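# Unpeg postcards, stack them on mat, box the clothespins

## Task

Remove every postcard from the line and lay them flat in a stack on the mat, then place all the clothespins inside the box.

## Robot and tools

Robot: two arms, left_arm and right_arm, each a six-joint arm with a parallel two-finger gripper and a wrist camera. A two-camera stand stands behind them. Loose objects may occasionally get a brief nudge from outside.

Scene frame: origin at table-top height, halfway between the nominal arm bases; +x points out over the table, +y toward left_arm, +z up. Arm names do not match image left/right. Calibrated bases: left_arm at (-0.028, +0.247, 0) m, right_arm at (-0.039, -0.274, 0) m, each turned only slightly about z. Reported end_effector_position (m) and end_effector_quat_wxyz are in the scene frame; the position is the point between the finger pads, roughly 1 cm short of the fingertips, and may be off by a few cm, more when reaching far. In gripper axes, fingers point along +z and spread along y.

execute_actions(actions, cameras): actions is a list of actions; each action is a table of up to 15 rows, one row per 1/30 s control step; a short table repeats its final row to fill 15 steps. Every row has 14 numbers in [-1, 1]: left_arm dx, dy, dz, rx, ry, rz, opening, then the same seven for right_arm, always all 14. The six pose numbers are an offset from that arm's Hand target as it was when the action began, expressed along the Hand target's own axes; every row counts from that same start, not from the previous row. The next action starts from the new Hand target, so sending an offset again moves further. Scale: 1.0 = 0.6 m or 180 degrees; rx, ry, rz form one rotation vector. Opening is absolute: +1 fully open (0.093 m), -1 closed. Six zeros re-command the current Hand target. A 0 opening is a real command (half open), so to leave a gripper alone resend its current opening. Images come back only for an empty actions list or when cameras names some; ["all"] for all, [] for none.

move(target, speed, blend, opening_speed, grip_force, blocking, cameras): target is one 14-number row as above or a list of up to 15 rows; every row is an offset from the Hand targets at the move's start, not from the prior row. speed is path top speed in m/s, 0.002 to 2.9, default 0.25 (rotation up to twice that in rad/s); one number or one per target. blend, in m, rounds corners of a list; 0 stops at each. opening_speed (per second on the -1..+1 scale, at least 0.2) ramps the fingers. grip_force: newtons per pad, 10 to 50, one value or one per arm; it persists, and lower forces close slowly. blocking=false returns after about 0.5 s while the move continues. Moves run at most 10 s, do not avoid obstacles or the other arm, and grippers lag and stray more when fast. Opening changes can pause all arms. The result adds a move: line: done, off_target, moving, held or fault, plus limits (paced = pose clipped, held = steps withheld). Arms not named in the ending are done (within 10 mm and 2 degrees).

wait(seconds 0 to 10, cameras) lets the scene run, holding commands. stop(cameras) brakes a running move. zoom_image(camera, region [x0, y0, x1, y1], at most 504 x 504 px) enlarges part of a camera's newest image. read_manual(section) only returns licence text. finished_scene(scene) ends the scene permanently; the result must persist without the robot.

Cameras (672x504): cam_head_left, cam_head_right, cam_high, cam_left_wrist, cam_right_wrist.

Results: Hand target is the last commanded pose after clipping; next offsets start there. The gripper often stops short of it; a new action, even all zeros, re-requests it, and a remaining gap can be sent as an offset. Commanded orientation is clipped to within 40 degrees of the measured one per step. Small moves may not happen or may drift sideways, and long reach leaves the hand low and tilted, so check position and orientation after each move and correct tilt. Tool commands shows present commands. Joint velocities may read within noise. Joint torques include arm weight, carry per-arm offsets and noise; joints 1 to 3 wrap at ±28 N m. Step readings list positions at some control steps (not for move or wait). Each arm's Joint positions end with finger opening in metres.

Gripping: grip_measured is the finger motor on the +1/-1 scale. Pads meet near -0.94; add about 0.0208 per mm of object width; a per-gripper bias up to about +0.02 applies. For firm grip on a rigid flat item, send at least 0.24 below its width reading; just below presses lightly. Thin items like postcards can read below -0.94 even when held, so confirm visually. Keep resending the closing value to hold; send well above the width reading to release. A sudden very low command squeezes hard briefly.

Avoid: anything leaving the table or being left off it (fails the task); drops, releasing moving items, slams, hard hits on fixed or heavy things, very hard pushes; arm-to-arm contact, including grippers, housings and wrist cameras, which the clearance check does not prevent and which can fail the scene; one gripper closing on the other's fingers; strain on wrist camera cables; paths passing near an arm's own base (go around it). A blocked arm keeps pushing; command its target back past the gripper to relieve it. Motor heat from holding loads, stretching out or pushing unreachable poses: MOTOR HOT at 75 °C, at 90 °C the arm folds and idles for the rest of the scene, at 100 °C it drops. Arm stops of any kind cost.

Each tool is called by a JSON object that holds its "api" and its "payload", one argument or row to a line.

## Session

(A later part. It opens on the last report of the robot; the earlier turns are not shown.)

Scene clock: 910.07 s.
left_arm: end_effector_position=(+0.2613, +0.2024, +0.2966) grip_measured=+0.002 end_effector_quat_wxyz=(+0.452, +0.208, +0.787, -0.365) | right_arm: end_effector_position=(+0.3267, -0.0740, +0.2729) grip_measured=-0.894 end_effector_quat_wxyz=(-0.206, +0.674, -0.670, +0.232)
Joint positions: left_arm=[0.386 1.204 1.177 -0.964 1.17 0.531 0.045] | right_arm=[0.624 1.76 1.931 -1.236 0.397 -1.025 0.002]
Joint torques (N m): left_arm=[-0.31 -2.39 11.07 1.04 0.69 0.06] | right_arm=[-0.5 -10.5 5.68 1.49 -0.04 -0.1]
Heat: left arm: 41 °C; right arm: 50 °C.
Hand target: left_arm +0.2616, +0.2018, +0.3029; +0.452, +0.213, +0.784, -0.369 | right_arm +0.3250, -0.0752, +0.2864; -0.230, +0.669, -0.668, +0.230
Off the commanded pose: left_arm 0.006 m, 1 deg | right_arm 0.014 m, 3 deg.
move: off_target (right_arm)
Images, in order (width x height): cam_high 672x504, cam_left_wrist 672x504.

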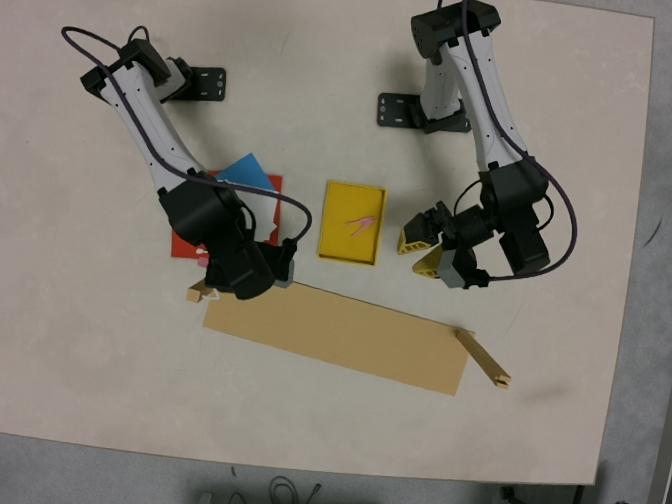

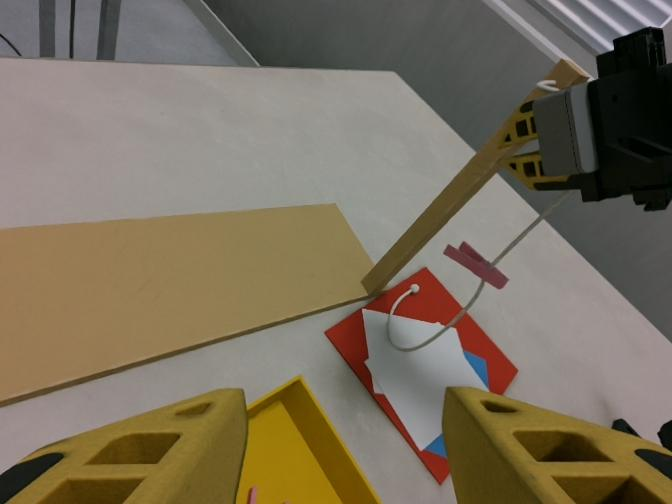

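{"api": "zoom_image", "payload": {
  "camera": "cam_left_wrist",
  "region": [470, 40, 640, 220]
}}

{"api": "move", "payload": {
  "target": [0,0,0,0,0,0,0,0,0,0,0,0,0.28,-1],
  "speed": 0.2,
  "cameras": ["cam_left_wrist","cam_right_wrist","cam_head_left"]
}}

{"api": "zoom_image", "payload": {
  "camera": "cam_left_wrist",
  "region": [440, 40, 640, 240]
}}

Scaled by 2.800.

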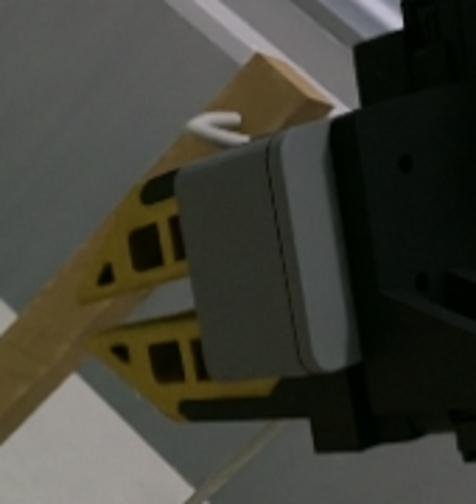

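Scene clock: 916.60 s.
left_arm: end_effector_position=(+0.2611, +0.2023, +0.2964) grip_measured=+0.002 end_effector_quat_wxyz=(+0.451, +0.208, +0.787, -0.365) | right_arm: end_effector_position=(+0.3328, -0.0692, +0.2771) grip_measured=-0.895 end_effector_quat_wxyz=(+0.301, -0.330, +0.887, -0.119)
Joint positions: left_arm=[0.386 1.204 1.177 -0.966 1.17 0.532 0.045] | right_arm=[0.623 1.76 1.931 -1.198 0.393 -0.168 0.002]
Joint torques (N m): left_arm=[-0.16 -2.47 11.14 1 0.7 0.07] | right_arm=[-0.4 -10.5 5.71 1.23 0.03 0.15]
Heat: left arm: 42 °C; right arm: 49 °C.
Hand target: left_arm +0.2616, +0.2018, +0.3029; +0.452, +0.213, +0.784, -0.369 | right_arm +0.3250, -0.0751, +0.2864; +0.306, -0.321, +0.890, -0.110
Off the commanded pose: left_arm 0.007 m, 1 deg | right_arm 0.014 m, 2 deg.
move: off_target (right_arm)
Images, in order (width x height): cam_head_left 672x504, cam_left_wrist 672x504, cam_right_wrist 672x504.

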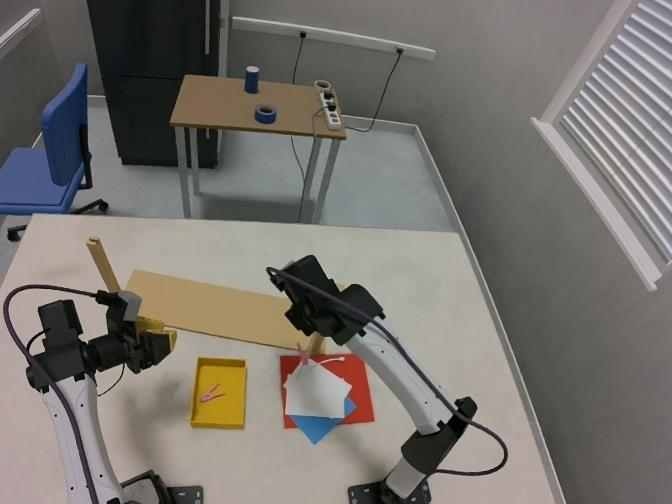

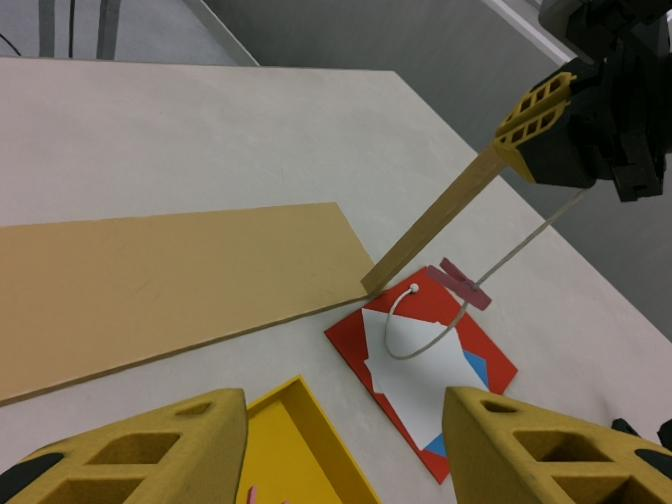

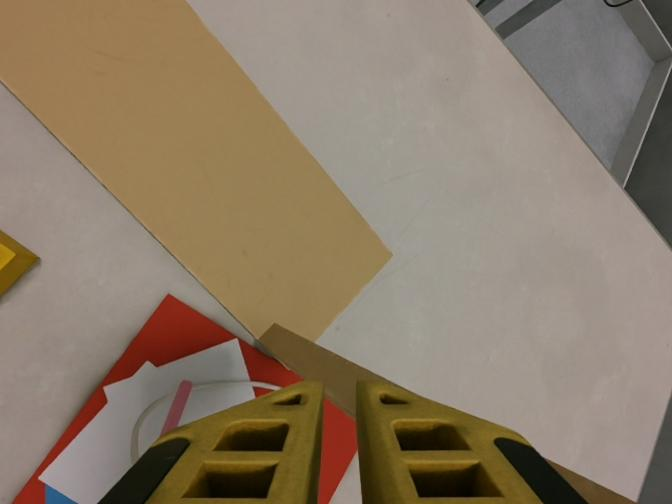

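Scaled by 2.520.

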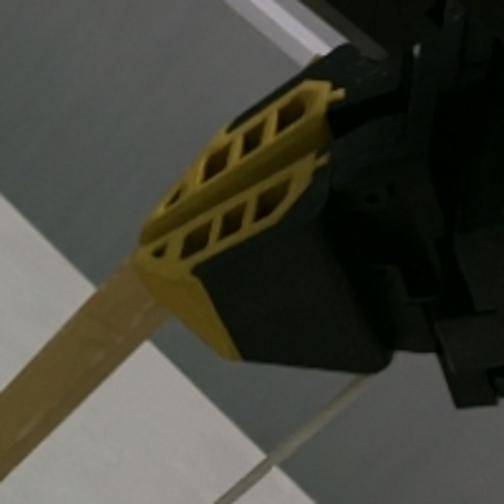

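{"api": "move", "payload": {
  "target": [
    [0,0,0,0,0,0,0,-0.06,0,0.05,0,0,-0.28,-1],
    [0,0,0,0,0,0,0,-0.06,0,0.05,0,0,-0.28,0.2],
    [0,0,0,0,0,0,0,-0.06,0,-0.2,0,0,-0.28,0.2]
  ],
  "speed": 0.1,
  "opening_speed": 0.5,
  "cameras": ["all"]
}}

Scene clock: 937.47 s.
left_arm: end_effector_position=(+0.2611, +0.2023, +0.2964) grip_measured=+0.002 end_effector_quat_wxyz=(+0.451, +0.208, +0.787, -0.365) | right_arm: end_effector_position=(+0.2776, -0.0465, +0.3846) grip_measured=+0.197 end_effector_quat_wxyz=(-0.295, +0.671, -0.637, +0.240)
Joint positions: left_arm=[0.386 1.204 1.177 -0.966 1.17 0.532 0.045] | right_arm=[0.784 1.817 2.451 -1.551 0.463 -0.967 0.055]
Joint torques (N m): left_arm=[-0.18 -2.61 11.18 1.03 0.67 0.1] | right_arm=[0.25 -8.49 6.27 1.47 0.32 0.07]
Heat: left arm: 43 °C; right arm: 49 °C.
Hand target: left_arm +0.2616, +0.2018, +0.3029; +0.452, +0.213, +0.784, -0.369 | right_arm +0.2730, -0.0523, +0.3982; -0.230, +0.669, -0.668, +0.230
Off the commanded pose: left_arm 0.006 m, 1 deg | right_arm 0.015 m, 8 deg.
joint sent to its limit (right arm) — joint 4 (wrist pitch), lower limit. The joint targets are off in orientation, not in position.
move: off_target (right_arm)

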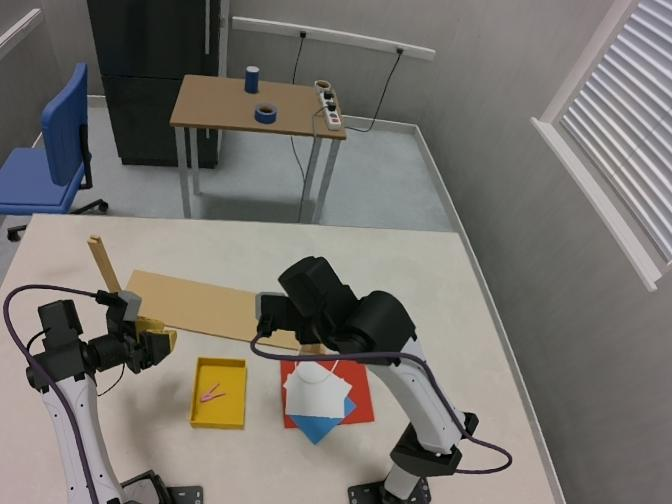

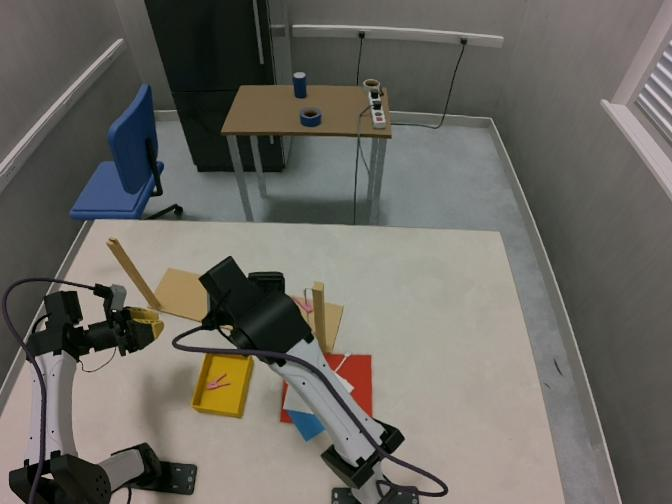

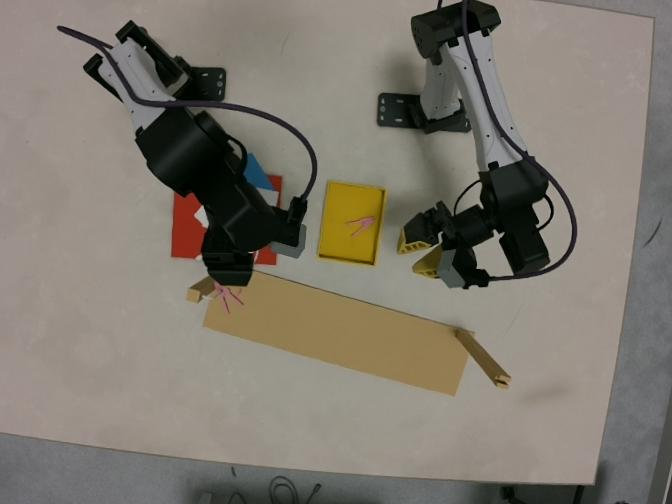

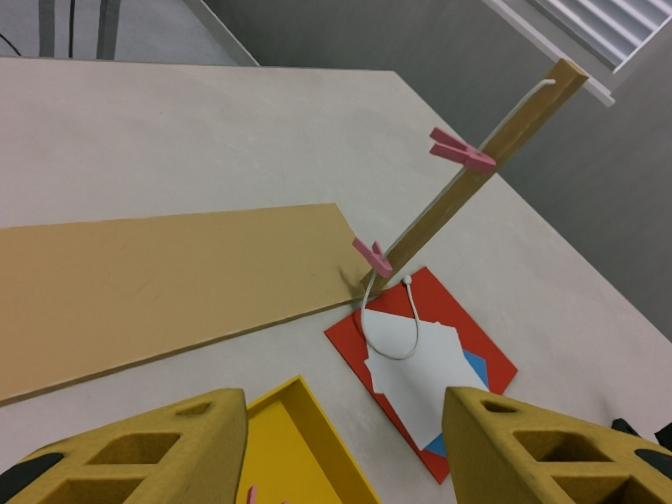

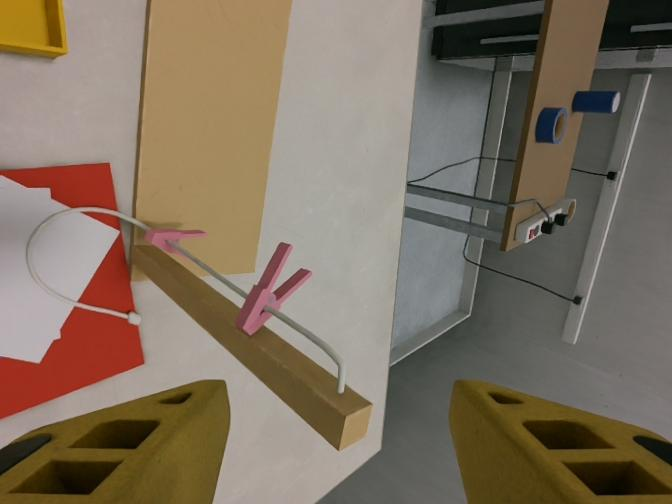

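{"api": "move", "payload": {
  "target": [0,0,0,0,0,0,0,0.108,0.003,0.158,-0.131,-0.029,0.313,0.3],
  "speed": 0.12,
  "cameras": ["cam_right_wrist","cam_left_wrist"]
}}

Scene clock: 954.97 s.
left_arm: end_effector_position=(+0.2611, +0.2023, +0.2964) grip_measured=+0.002 end_effector_quat_wxyz=(+0.451, +0.208, +0.787, -0.365) | right_arm: end_effector_position=(+0.3262, -0.1136, +0.3384) grip_measured=+0.298 end_effector_quat_wxyz=(+0.271, -0.322, +0.904, +0.072)
Joint positions: left_arm=[0.386 1.204 1.177 -0.966 1.17 0.532 0.045] | right_arm=[0.326 1.839 2.365 -1.542 -0.131 -0.289 0.059]
Joint torques (N m): left_arm=[-0.12 -2.36 11.28 1.03 0.7 0.09] | right_arm=[-1.01 -5.34 3.71 1.28 -0.21 0.08]
Heat: left arm: 44 °C; right arm: 48 °C.
Hand target: left_arm +0.2616, +0.2018, +0.3029; +0.452, +0.213, +0.784, -0.369 | right_arm +0.3300, -0.1170, +0.3223; +0.204, -0.318, +0.923, +0.070
Off the commanded pose: left_arm 0.006 m, 1 deg | right_arm 0.017 m, 8 deg.
joint sent to its limit (right arm) — joint 4 (wrist pitch), lower limit. The joint targets are off in orientation, not in position.
move: off_target (right_arm)
Images, in order (width x height): cam_left_wrist 672x504, cam_right_wrist 672x504.

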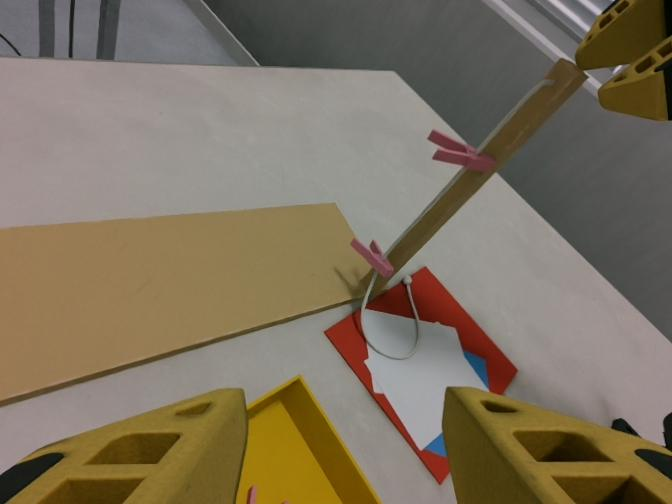

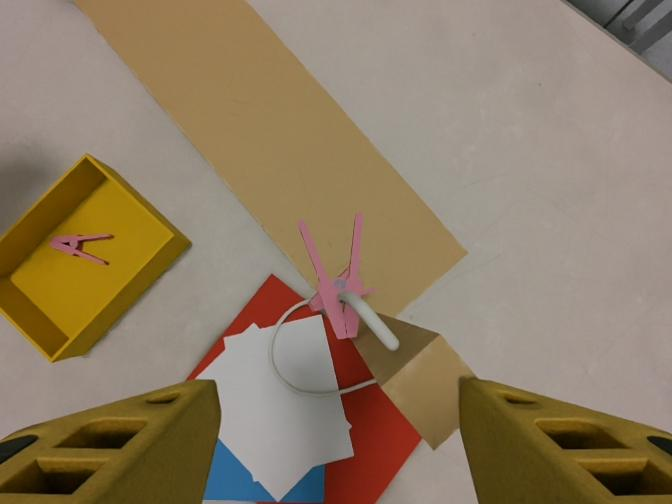

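{"api": "move", "payload": {
  "target": [
    [0,0,0,0,0,0,0,-0.079,0.014,-0.013,0,-0.05,0,0],
    [0,0,0,0,0,0,0,-0.054,0.012,0.066,0,-0.05,0,0]
  ],
  "speed": 0.08,
  "cameras": ["cam_right_wrist"]
}}

Scene clock: 965.07 s.
left_arm: end_effector_position=(+0.2611, +0.2023, +0.2964) grip_measured=+0.002 end_effector_quat_wxyz=(+0.451, +0.208, +0.787, -0.365) | right_arm: end_effector_position=(+0.3697, -0.0876, +0.2875) grip_measured=+0.002 end_effector_quat_wxyz=(+0.262, -0.307, +0.911, +0.081)
Joint positions: left_arm=[0.386 1.204 1.177 -0.966 1.17 0.532 0.045] | right_arm=[0.347 1.919 2.231 -1.342 -0.13 -0.234 0.045]
Joint torques (N m): left_arm=[-0.27 -2.48 11.11 1.03 0.72 0.09] | right_arm=[0.5 -11.28 5.26 1.52 -0.44 -0.03]
Heat: left arm: 45 °C; right arm: 47 °C.
Hand target: left_arm +0.2616, +0.2018, +0.3029; +0.452, +0.213, +0.784, -0.369 | right_arm +0.3617, -0.0829, +0.3000; +0.275, -0.311, +0.905, +0.095
Off the commanded pose: left_arm 0.006 m, 1 deg | right_arm 0.015 m, 2 deg.
move: off_target (right_arm)
Images, in order (width x height): cam_right_wrist 672x504.

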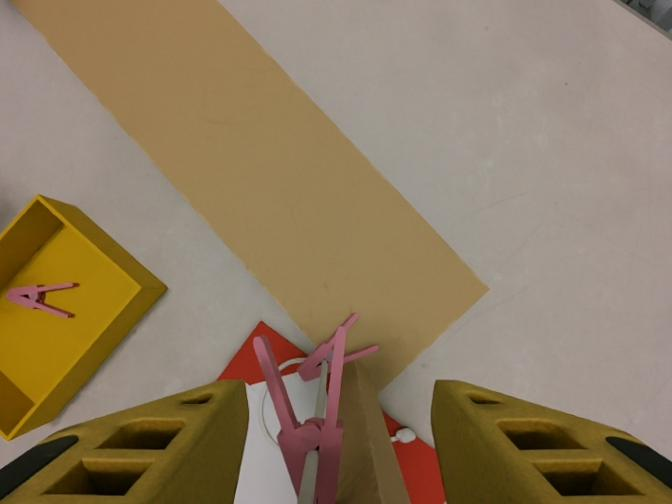

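{"api": "move", "payload": {
  "target": [
    [0,0,0,0,0,0,0,-0.012,0.017,0,0,0,-0.04,-0.2],
    [0,0,0,0,0,0,0,0.003,0.017,0.039,0,0,-0.04,-0.2]
  ],
  "speed": 0.05,
  "cameras": ["cam_right_wrist"]
}}

Scene clock: 971.60 s.
left_arm: end_effector_position=(+0.2611, +0.2023, +0.2964) grip_measured=+0.002 end_effector_quat_wxyz=(+0.451, +0.208, +0.787, -0.365) | right_arm: end_effector_position=(+0.3750, -0.0811, +0.2925) grip_measured=-0.197 end_effector_quat_wxyz=(+0.303, -0.354, +0.883, +0.056)
Joint positions: left_arm=[0.386 1.204 1.177 -0.966 1.17 0.532 0.045] | right_arm=[0.368 1.863 2.131 -1.219 -0.097 -0.333 0.036]
Joint torques (N m): left_arm=[-0.14 -2.45 11.17 1.04 0.67 0.1] | right_arm=[1.69 -8.01 3.93 1.39 -0.53 0.01]
Heat: left arm: 45 °C; right arm: 48 °C.
Hand target: left_arm +0.2616, +0.2018, +0.3029; +0.452, +0.213, +0.784, -0.369 | right_arm +0.3646, -0.0677, +0.2796; +0.281, -0.367, +0.883, +0.078
Off the commanded pose: left_arm 0.006 m, 1 deg | right_arm 0.021 m, 4 deg.
move: off_target (right_arm)
Images, in order (width x height): cam_right_wrist 672x504.

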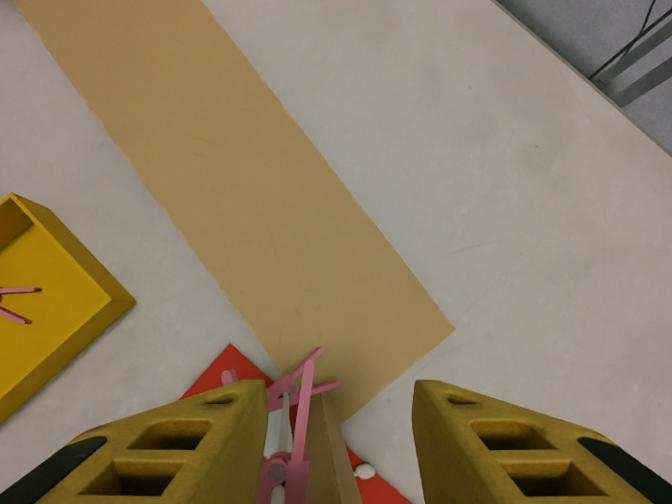

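{"api": "move", "payload": {
  "target": [
    [0,0,0,0,0,0,0,0,0,-0.2,0,0,0,-0.2],
    [-0.057,-0.078,0.244,0.1835,0.0463,0.1947,-1,0.3,-0.066,-0.293,0,0,0,-0.2]
  ],
  "speed": 0.15,
  "cameras": ["all"]
}}

Scene clock: 987.90 s.
left_arm: end_effector_position=(+0.3269, +0.0614, +0.3045) grip_measured=-0.980 end_effector_quat_wxyz=(+0.411, +0.575, +0.581, -0.402) | right_arm: end_effector_position=(+0.2158, -0.2685, +0.3251) grip_measured=-0.198 end_effector_quat_wxyz=(+0.304, -0.353, +0.884, +0.051)
Joint positions: left_arm=[-0.096 1.845 1.868 -1.342 1.214 1.308 0] | right_arm=[-0.294 1.298 1.745 -1.554 -0.438 -0.917 0.036]
Joint torques (N m): left_arm=[-0.75 -6.79 10.4 0.47 0.66 0.1] | right_arm=[-0.46 -4.31 4.79 1.2 -0.64 -0.14]
Heat: left arm: 46 °C; right arm: 47 °C.
Hand target: left_arm +0.3283, +0.0592, +0.3039; +0.406, +0.579, +0.579, -0.405 | right_arm +0.2118, -0.2656, +0.3287; +0.281, -0.367, +0.883, +0.078
Off the commanded pose: left_arm 0.003 m, 1 deg | right_arm 0.006 m, 4 deg.
joint sent to its limit (right arm) — joint 4 (wrist pitch), lower limit. The joint targets are off in orientation, not in position.
move: off_target (right_arm)

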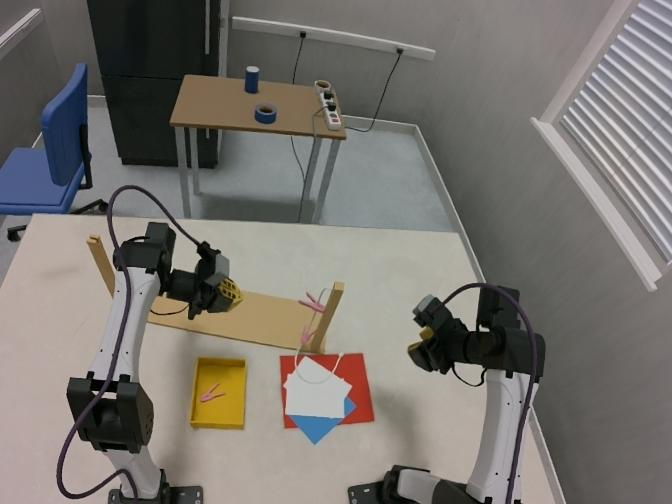

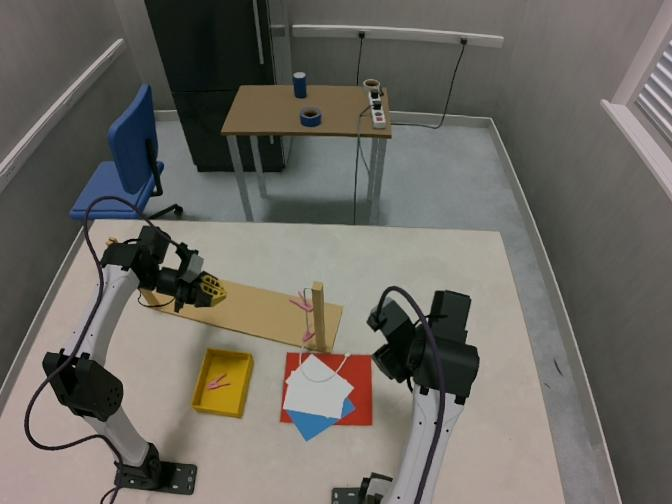

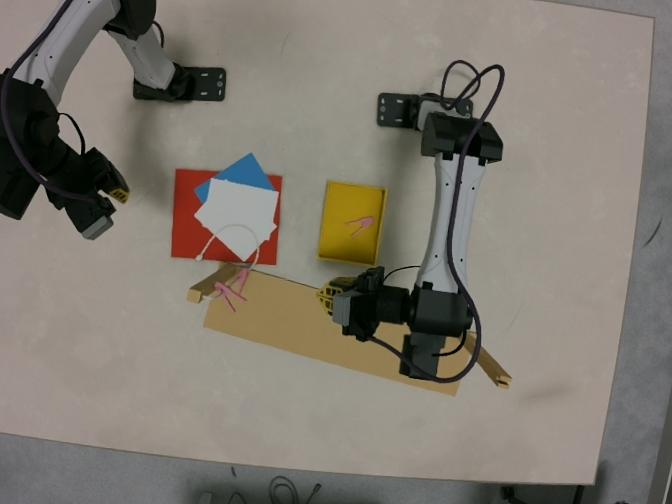

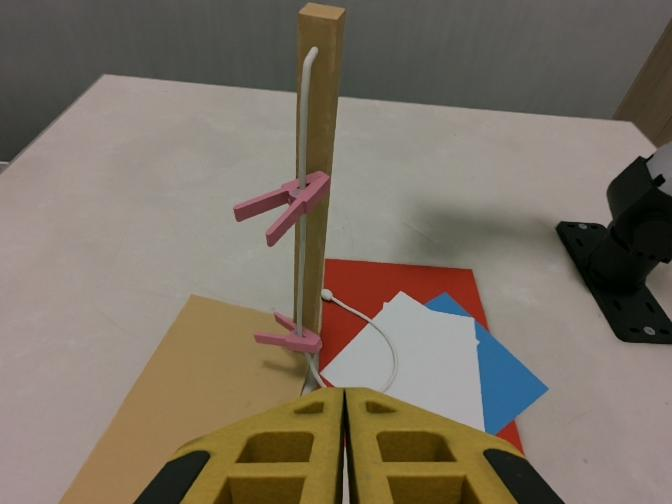

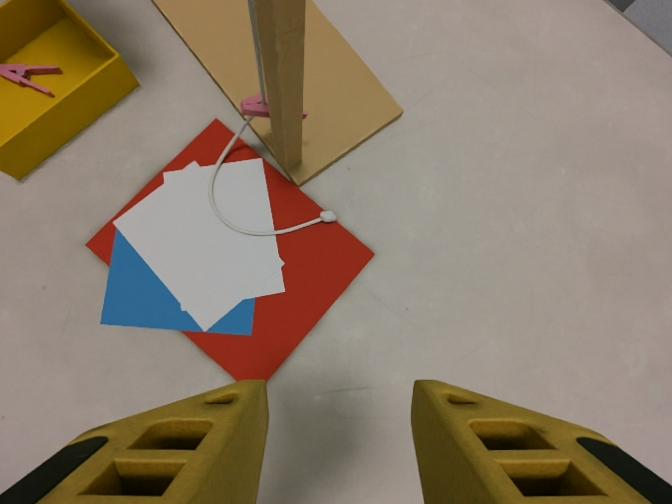

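{"api": "move", "payload": {
  "target": [0.073,0.037,0.257,0,0,0,0.3,0,0,0,0,0,0,-0.2],
  "speed": 0.1,
  "cameras": ["cam_left_wrist","cam_right_wrist"]
}}

Scene clock: 998.30 s.
left_arm: end_effector_position=(+0.3506, -0.0689, +0.2225) grip_measured=+0.298 end_effector_quat_wxyz=(+0.415, +0.582, +0.573, -0.402) | right_arm: end_effector_position=(+0.2158, -0.2685, +0.3251) grip_measured=-0.198 end_effector_quat_wxyz=(+0.304, -0.353, +0.884, +0.051)
Joint positions: left_arm=[-0.414 1.894 1.511 -0.349 1.05 0.686 0.06] | right_arm=[-0.294 1.298 1.745 -1.554 -0.438 -0.917 0.036]
Joint torques (N m): left_arm=[-0.7 -8.13 6.87 1.73 0.38 -0.16] | right_arm=[-0.46 -4.3 4.81 1.2 -0.64 -0.14]
Heat: left arm: 46 °C; right arm: 46 °C.
Hand target: left_arm +0.3506, -0.0709, +0.2100; +0.406, +0.579, +0.579, -0.405 | right_arm +0.2118, -0.2656, +0.3287; +0.281, -0.367, +0.883, +0.078
Off the commanded pose: left_arm 0.012 m, 1 deg | right_arm 0.006 m, 4 deg.
joint sent to its limit (right arm) — joint 4 (wrist pitch), lower limit. The joint targets are off in orientation, not in position.
move: off_target (left_arm, right_arm)
Images, in order (width x height): cam_left_wrist 672x504, cam_right_wrist 672x504.

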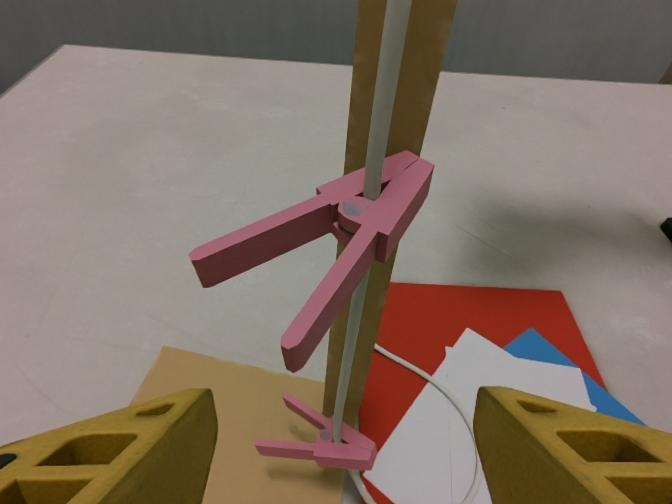

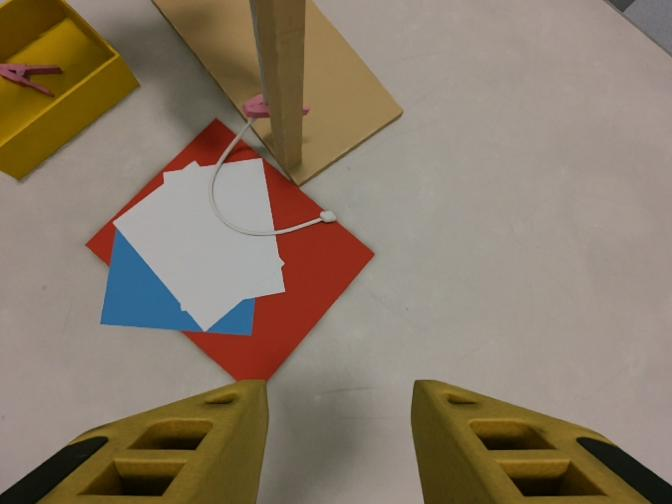

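{"api": "move", "payload": {
  "target": [
    [-0.05,0.035,0.0,0.11,0,0,0.3,0,0,0,0,0,0,-0.2],
    [-0.05,0.035,0.035,0.11,0,0,0.3,0,0,0,0,0,0,-0.2]
  ],
  "speed": 0.08,
  "cameras": ["cam_left_wrist"]
}}

Scene clock: 1007.37 s.
left_arm: end_effector_position=(+0.3734, -0.0994, +0.2390) grip_measured=+0.298 end_effector_quat_wxyz=(+0.329, +0.640, +0.497, -0.485) | right_arm: end_effector_position=(+0.2158, -0.2685, +0.3251) grip_measured=-0.198 end_effector_quat_wxyz=(+0.304, -0.353, +0.884, +0.051)
Joint positions: left_arm=[-0.426 2.59 2.807 -1.517 1.24 1.22 0.06] | right_arm=[-0.294 1.298 1.745 -1.554 -0.438 -0.917 0.036]
Joint torques (N m): left_arm=[-0.64 -10.7 9.66 0.41 0.73 -0.2] | right_arm=[-0.46 -4.3 4.79 1.2 -0.64 -0.14]
Heat: left arm: 46 °C; right arm: 45 °C.
Hand target: left_arm +0.3717, -0.1007, +0.2311; +0.301, +0.640, +0.501, -0.499 | right_arm +0.2118, -0.2656, +0.3287; +0.281, -0.367, +0.883, +0.078
Off the commanded pose: left_arm 0.008 m, 4 deg | right_arm 0.006 m, 4 deg.
joint sent to its limit (right arm) — joint 4 (wrist pitch), lower limit. The joint targets are off in orientation, not in position.
move: off_target (left_arm, right_arm)
Images, in order (width x height): cam_left_wrist 672x504.

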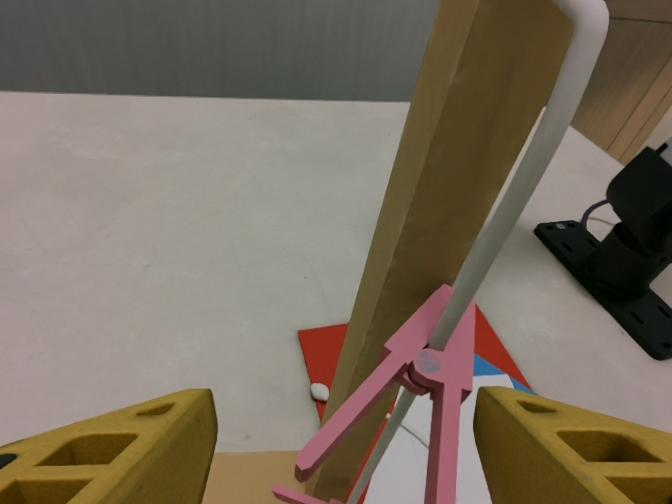

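{"api": "move", "payload": {
  "target": [
    [0.008,-0.022,-0.01,0,0,0,0.3,0,0,0,0,0,0,-0.2],
    [0.008,-0.022,0.008,0,0,0,0.3,0,0,0,0,0,0,-0.2],
    [0.008,-0.022,0.008,0,0,0,-0.3,0,0,0,0,0,0,-0.2]
  ],
  "speed": 0.05,
  "opening_speed": 0.3,
  "cameras": ["cam_left_wrist"]
}}

Scene clock: 1014.53 s.
left_arm: end_effector_position=(+0.3695, -0.0998, +0.2111) grip_measured=-0.298 end_effector_quat_wxyz=(+0.303, +0.638, +0.504, -0.498) | right_arm: end_effector_position=(+0.2158, -0.2685, +0.3251) grip_measured=-0.198 end_effector_quat_wxyz=(+0.304, -0.353, +0.884, +0.051)
Joint positions: left_arm=[-0.43 2.591 2.701 -1.517 1.24 1.276 0.031] | right_arm=[-0.294 1.298 1.745 -1.554 -0.438 -0.917 0.036]
Joint torques (N m): left_arm=[-1.05 -16.27 6.27 0.26 0.69 -0.05] | right_arm=[-0.46 -4.3 4.79 1.2 -0.64 -0.14]
Heat: left arm: 45 °C; right arm: 45 °C.
Hand target: left_arm +0.3576, -0.0992, +0.2266; +0.301, +0.640, +0.501, -0.499 | right_arm +0.2118, -0.2656, +0.3287; +0.281, -0.367, +0.883, +0.078
Off the commanded pose: left_arm 0.020 m, 1 deg | right_arm 0.006 m, 4 deg.
joint sent to its limit (right arm) — joint 4 (wrist pitch), lower limit. The joint targets are off in orientation, not in position.
move: off_target (left_arm, right_arm); target 3's new opening was sent with left_arm's hand 0.020 m and 1 deg from that target
Images, in order (width x height): cam_left_wrist 672x504.

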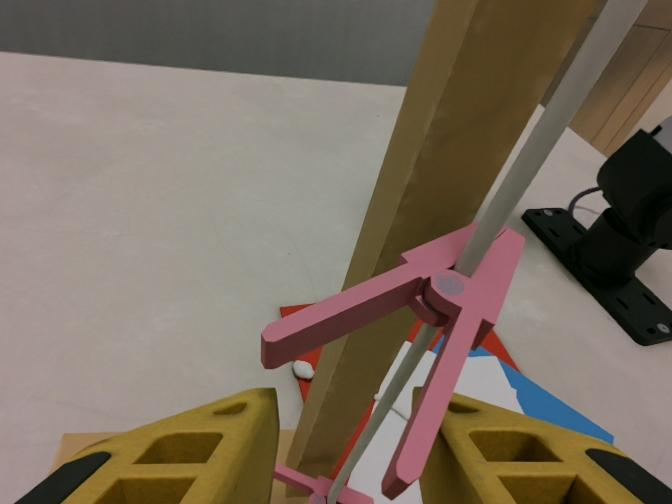

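{"api": "move", "payload": {
  "target": [
    [0,0,0,0,0,0,0.4,0,0,0,0,0,0,-0.2],
    [-0.045,-0.005,-0.04,0,0,0,0.4,0,0,0,0,0,0,-0.2],
    [-0.04,-0.005,0.02,0,0,0,0.4,0,0,0,0,0,0,-0.2]
  ],
  "speed": 0.05,
  "cameras": ["cam_left_wrist"]
}}

Scene clock: 1023.17 s.
left_arm: end_effector_position=(+0.3518, -0.1158, +0.2349) grip_measured=+0.398 end_effector_quat_wxyz=(+0.289, +0.634, +0.509, -0.506) | right_arm: end_effector_position=(+0.2158, -0.2685, +0.3251) grip_measured=-0.198 end_effector_quat_wxyz=(+0.304, -0.353, +0.884, +0.051)
Joint positions: left_arm=[-0.474 2.555 2.728 -1.512 1.236 1.169 0.064] | right_arm=[-0.294 1.298 1.745 -1.554 -0.438 -0.917 0.036]
Joint torques (N m): left_arm=[-0.64 -14 9.03 0.81 0.61 -0.17] | right_arm=[-0.46 -4.3 4.79 1.2 -0.64 -0.14]
Heat: left arm: 45 °C; right arm: 44 °C.
Hand target: left_arm +0.3508, -0.1170, +0.2456; +0.301, +0.640, +0.501, -0.499 | right_arm +0.2118, -0.2656, +0.3287; +0.281, -0.367, +0.883, +0.078
Off the commanded pose: left_arm 0.011 m, 2 deg | right_arm 0.006 m, 4 deg.
joint sent to its limit (right arm) — joint 4 (wrist pitch), lower limit. The joint targets are off in orientation, not in position.
move: off_target (left_arm, right_arm)
Images, in order (width x height): cam_left_wrist 672x504.

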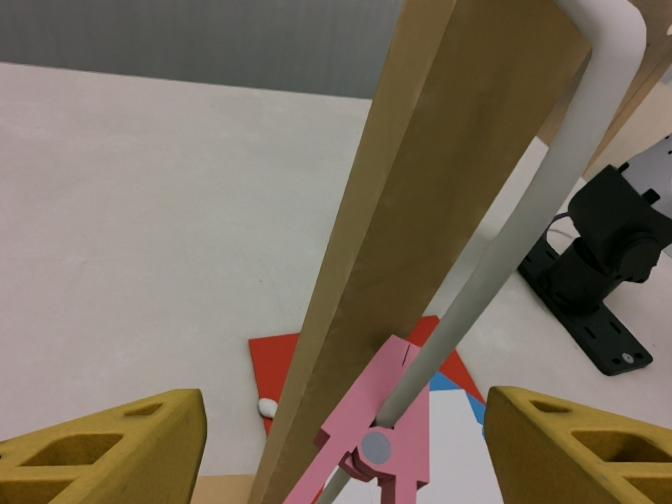

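{"api": "move", "payload": {
  "target": [
    [0.0,0,-0.028,0,0,0,0.4,0,0,0,0,0,0,-0.2],
    [0.028,0,-0.022,0,0,0,0.4,0,0,0,0,0,0,-0.2]
  ],
  "speed": 0.05,
  "cameras": ["cam_left_wrist"]
}}

Scene clock: 1029.20 s.
left_arm: end_effector_position=(+0.3597, -0.1060, +0.2316) grip_measured=+0.398 end_effector_quat_wxyz=(+0.310, +0.645, +0.495, -0.494) | right_arm: end_effector_position=(+0.2158, -0.2685, +0.3251) grip_measured=-0.198 end_effector_quat_wxyz=(+0.304, -0.353, +0.884, +0.051)
Joint positions: left_arm=[-0.449 2.555 2.715 -1.517 1.236 1.25 0.064] | right_arm=[-0.294 1.298 1.745 -1.554 -0.438 -0.917 0.036]
Joint torques (N m): left_arm=[0.46 -14.15 5.49 0.3 0.71 0.05] | right_arm=[-0.46 -4.3 4.79 1.2 -0.64 -0.14]
Heat: left arm: 47 °C; right arm: 44 °C.
Hand target: left_arm +0.3553, -0.0996, +0.2341; +0.301, +0.640, +0.501, -0.499 | right_arm +0.2118, -0.2656, +0.3287; +0.281, -0.367, +0.883, +0.078
Off the commanded pose: left_arm 0.008 m, 1 deg | right_arm 0.006 m, 4 deg.
joint sent to its limit (right arm) — joint 4 (wrist pitch), lower limit. The joint targets are off in orientation, not in position.
move: off_target (right_arm)
Images, in order (width x height): cam_left_wrist 672x504.

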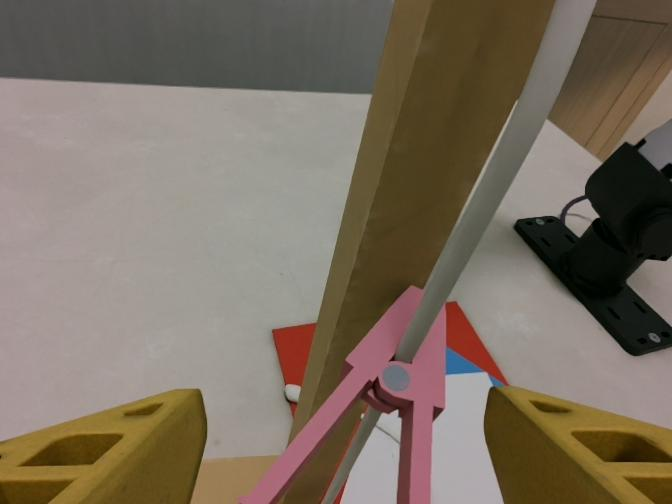

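{"api": "move", "payload": {
  "target": [
    [0.008,-0.006,0.0,0,0,0,0.4,0,0,0,0,0,0,-0.2],
    [0.008,-0.006,0,0,0,0,-1,0,0,0,0,0,0,-0.2]
  ],
  "speed": 0.05,
  "opening_speed": 0.4,
  "cameras": ["cam_left_wrist"]
}}

Scene clock: 1037.37 s.
left_arm: end_effector_position=(+0.3565, -0.1008, +0.2131) grip_measured=-0.695 end_effector_quat_wxyz=(+0.286, +0.635, +0.510, -0.505) | right_arm: end_effector_position=(+0.2158, -0.2685, +0.3251) grip_measured=-0.198 end_effector_quat_wxyz=(+0.304, -0.353, +0.884, +0.051)
Joint positions: left_arm=[-0.443 2.536 2.609 -1.517 1.235 1.275 0.012] | right_arm=[-0.294 1.298 1.745 -1.554 -0.438 -0.917 0.036]
Joint torques (N m): left_arm=[0.12 -16.42 5.6 0.53 0.74 0.02] | right_arm=[-0.47 -4.3 4.79 1.2 -0.64 -0.14]
Heat: left arm: 51 °C; right arm: 43 °C.
Hand target: left_arm +0.3519, -0.0968, +0.2300; +0.301, +0.640, +0.501, -0.499 | right_arm +0.2118, -0.2656, +0.3287; +0.281, -0.367, +0.883, +0.078
Off the commanded pose: left_arm 0.018 m, 2 deg | right_arm 0.006 m, 4 deg.
joint sent to its limit (right arm) — joint 4 (wrist pitch), lower limit. The joint targets are off in orientation, not in position.
move: off_target (left_arm, right_arm); target 2's new opening was sent with left_arm's hand 0.018 m and 2 deg from that target
Images, in order (width x height): cam_left_wrist 672x504.

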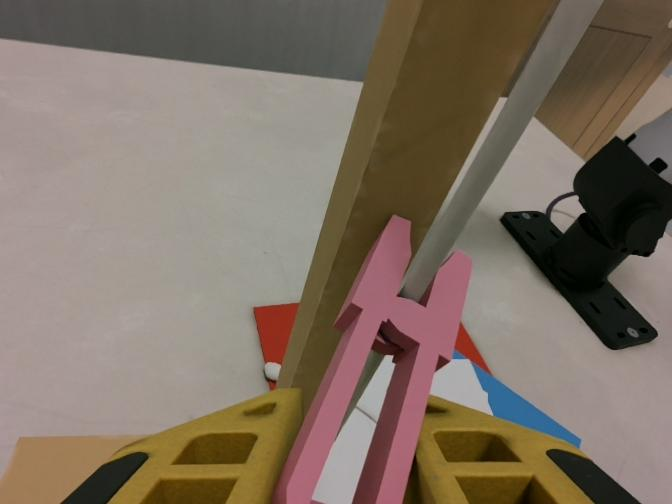

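{"api": "move", "payload": {
  "target": [0.0,0,-0.2,0,0,0,-1,0,0,0,0,0,0,-0.2],
  "speed": 0.06,
  "cameras": ["cam_left_wrist","cam_high"]
}}

Scene clock: 1042.47 s.
left_arm: end_effector_position=(+0.4048, +0.0053, +0.2528) grip_measured=-0.707 end_effector_quat_wxyz=(+0.379, +0.595, +0.545, -0.454) | right_arm: end_effector_position=(+0.2158, -0.2685, +0.3251) grip_measured=-0.198 end_effector_quat_wxyz=(+0.304, -0.353, +0.884, +0.051)
Joint positions: left_arm=[-0.199 2.387 2.48 -1.517 1.262 1.371 0.011] | right_arm=[-0.294 1.298 1.745 -1.554 -0.438 -0.917 0.036]
Joint torques (N m): left_arm=[0.16 -15.28 5.6 0.12 0.82 0.05] | right_arm=[-0.46 -4.3 4.79 1.2 -0.64 -0.14]
Heat: left arm: 53 °C; right arm: 43 °C.
Hand target: left_arm +0.3923, +0.0094, +0.2686; +0.301, +0.640, +0.501, -0.499 | right_arm +0.2118, -0.2656, +0.3287; +0.281, -0.367, +0.883, +0.078
Off the commanded pose: left_arm 0.020 m, 13 deg | right_arm 0.006 m, 4 deg.
joint sent to its limit (left arm) — joint 4 (wrist pitch), lower limit. The joint targets are off in orientation, not in position.
joint sent to its limit (right arm) — joint 4 (wrist pitch), lower limit. The joint targets are off in orientation, not in position.
move: off_target (left_arm, right_arm)
Images, in order (width x height): cam_high 672x504, cam_left_wrist 672x504.

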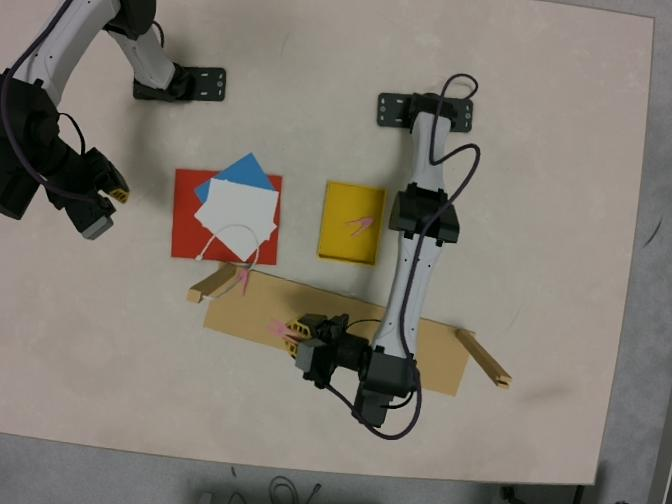

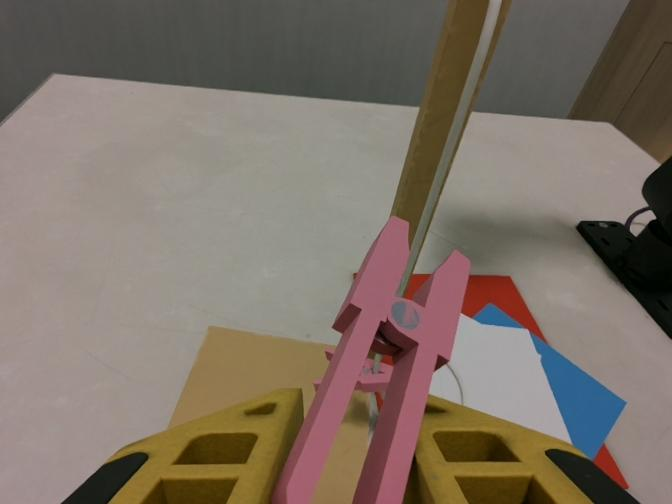

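{"api": "move", "payload": {
  "target": [
    [0.151,-0.297,0.021,-0.4856,0.1206,-0.3666,-1,0,0,0,0,0,0,-0.2],
    [0.347,-0.273,0.088,-0.4856,0.1206,-0.3666,-1,0,0,0,0,0,0,-0.2]
  ],
  "speed": 0.25,
  "cameras": ["cam_left_wrist","cam_high","cam_head_left"]
}}

Scene clock: 1052.33 s.
left_arm: end_effector_position=(+0.2229, +0.0844, +0.0817) grip_measured=-0.707 end_effector_quat_wxyz=(+0.262, -0.001, +0.965, -0.008) | right_arm: end_effector_position=(+0.2158, -0.2685, +0.3251) grip_measured=-0.198 end_effector_quat_wxyz=(+0.304, -0.353, +0.884, +0.051)
Joint positions: left_arm=[-0.787 1.343 0.797 -0.615 -0.348 -0.697 0.011] | right_arm=[-0.294 1.298 1.745 -1.554 -0.438 -0.917 0.036]
Joint torques (N m): left_arm=[-1.03 -3.44 6.65 1.29 -0.37 -0.22] | right_arm=[-0.46 -4.3 4.79 1.2 -0.64 -0.14]
Heat: left arm: 52 °C; right arm: 43 °C.
Hand target: left_arm +0.2205, +0.0857, +0.0747; +0.259, +0.000, +0.966, +0.000 | right_arm +0.2118, -0.2656, +0.3287; +0.281, -0.367, +0.883, +0.078
Off the commanded pose: left_arm 0.008 m, 1 deg | right_arm 0.006 m, 4 deg.
joint sent to its limit (right arm) — joint 4 (wrist pitch), lower limit. The joint targets are off in orientation, not in position.
move: off_target (right_arm)
Images, in order (width x height): cam_head_left 672x504, cam_high 672x504, cam_left_wrist 672x504.

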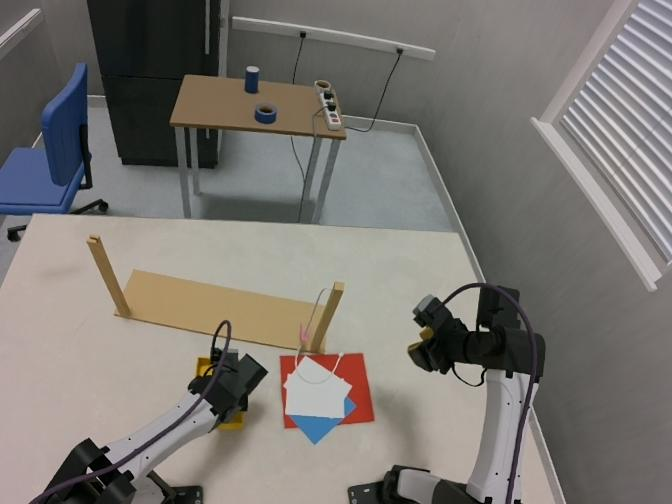

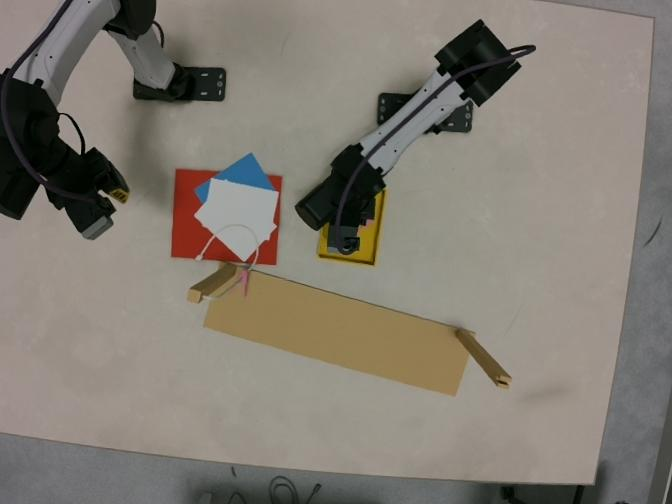

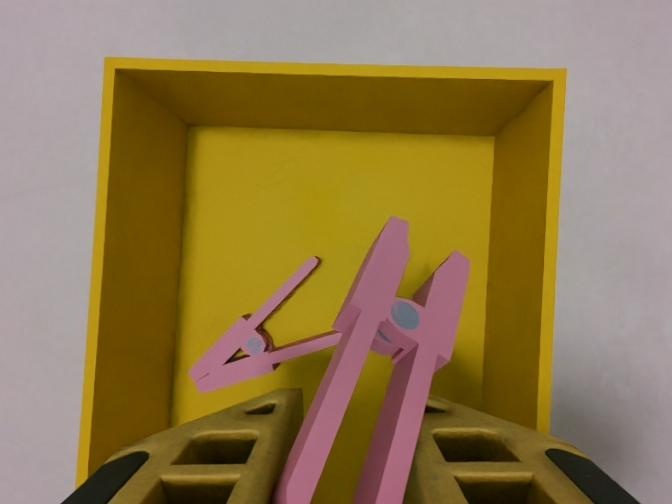

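{"api": "move", "payload": {
  "target": [
    [0.029,0,0.05,0,0,0,-1,0,0,0,0,0,0,-0.2],
    [0.029,0,0.05,0,0,0,0,0,0,0,0,0,0,-0.2],
    [-0.14,0,-0.24,0,0,0,0,0,0,0,0,0,0,-0.2]
  ],
  "speed": 0.12,
  "opening_speed": 0.5,
  "cameras": ["cam_left_wrist"]
}}

Scene clock: 1060.87 s.
left_arm: end_effector_position=(+0.2227, +0.0854, +0.2393) grip_measured=-0.002 end_effector_quat_wxyz=(+0.264, -0.001, +0.964, -0.007) | right_arm: end_effector_position=(+0.2158, -0.2685, +0.3251) grip_measured=-0.198 end_effector_quat_wxyz=(+0.304, -0.353, +0.884, +0.051)
Joint positions: left_arm=[-0.787 1.346 1.433 -1.247 -0.352 -0.697 0.045] | right_arm=[-0.294 1.298 1.745 -1.554 -0.438 -0.917 0.036]
Joint torques (N m): left_arm=[-0.7 -3.26 10.25 0.89 -0.32 -0.15] | right_arm=[-0.46 -4.3 4.79 1.2 -0.64 -0.14]
Heat: left arm: 49 °C; right arm: 42 °C.
Hand target: left_arm +0.2211, +0.0857, +0.2413; +0.259, +0.000, +0.966, +0.000 | right_arm +0.2118, -0.2656, +0.3287; +0.281, -0.367, +0.883, +0.078
Off the commanded pose: left_arm 0.003 m, 1 deg | right_arm 0.006 m, 4 deg.
joint sent to its limit (right arm) — joint 4 (wrist pitch), lower limit. The joint targets are off in orientation, not in position.
move: off_target (right_arm)
Images, in order (width x height): cam_left_wrist 672x504.

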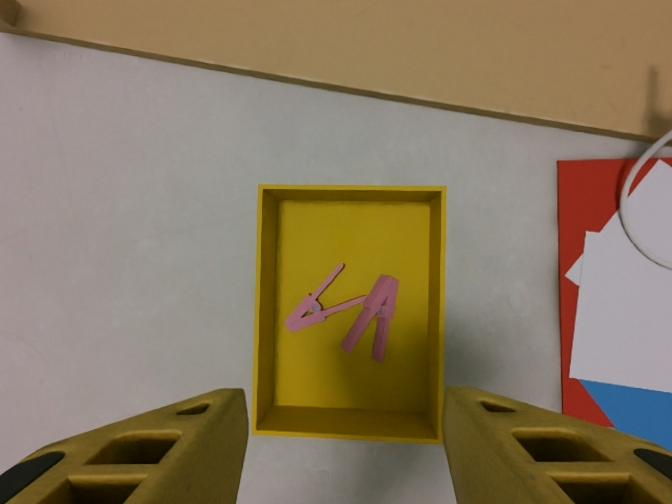

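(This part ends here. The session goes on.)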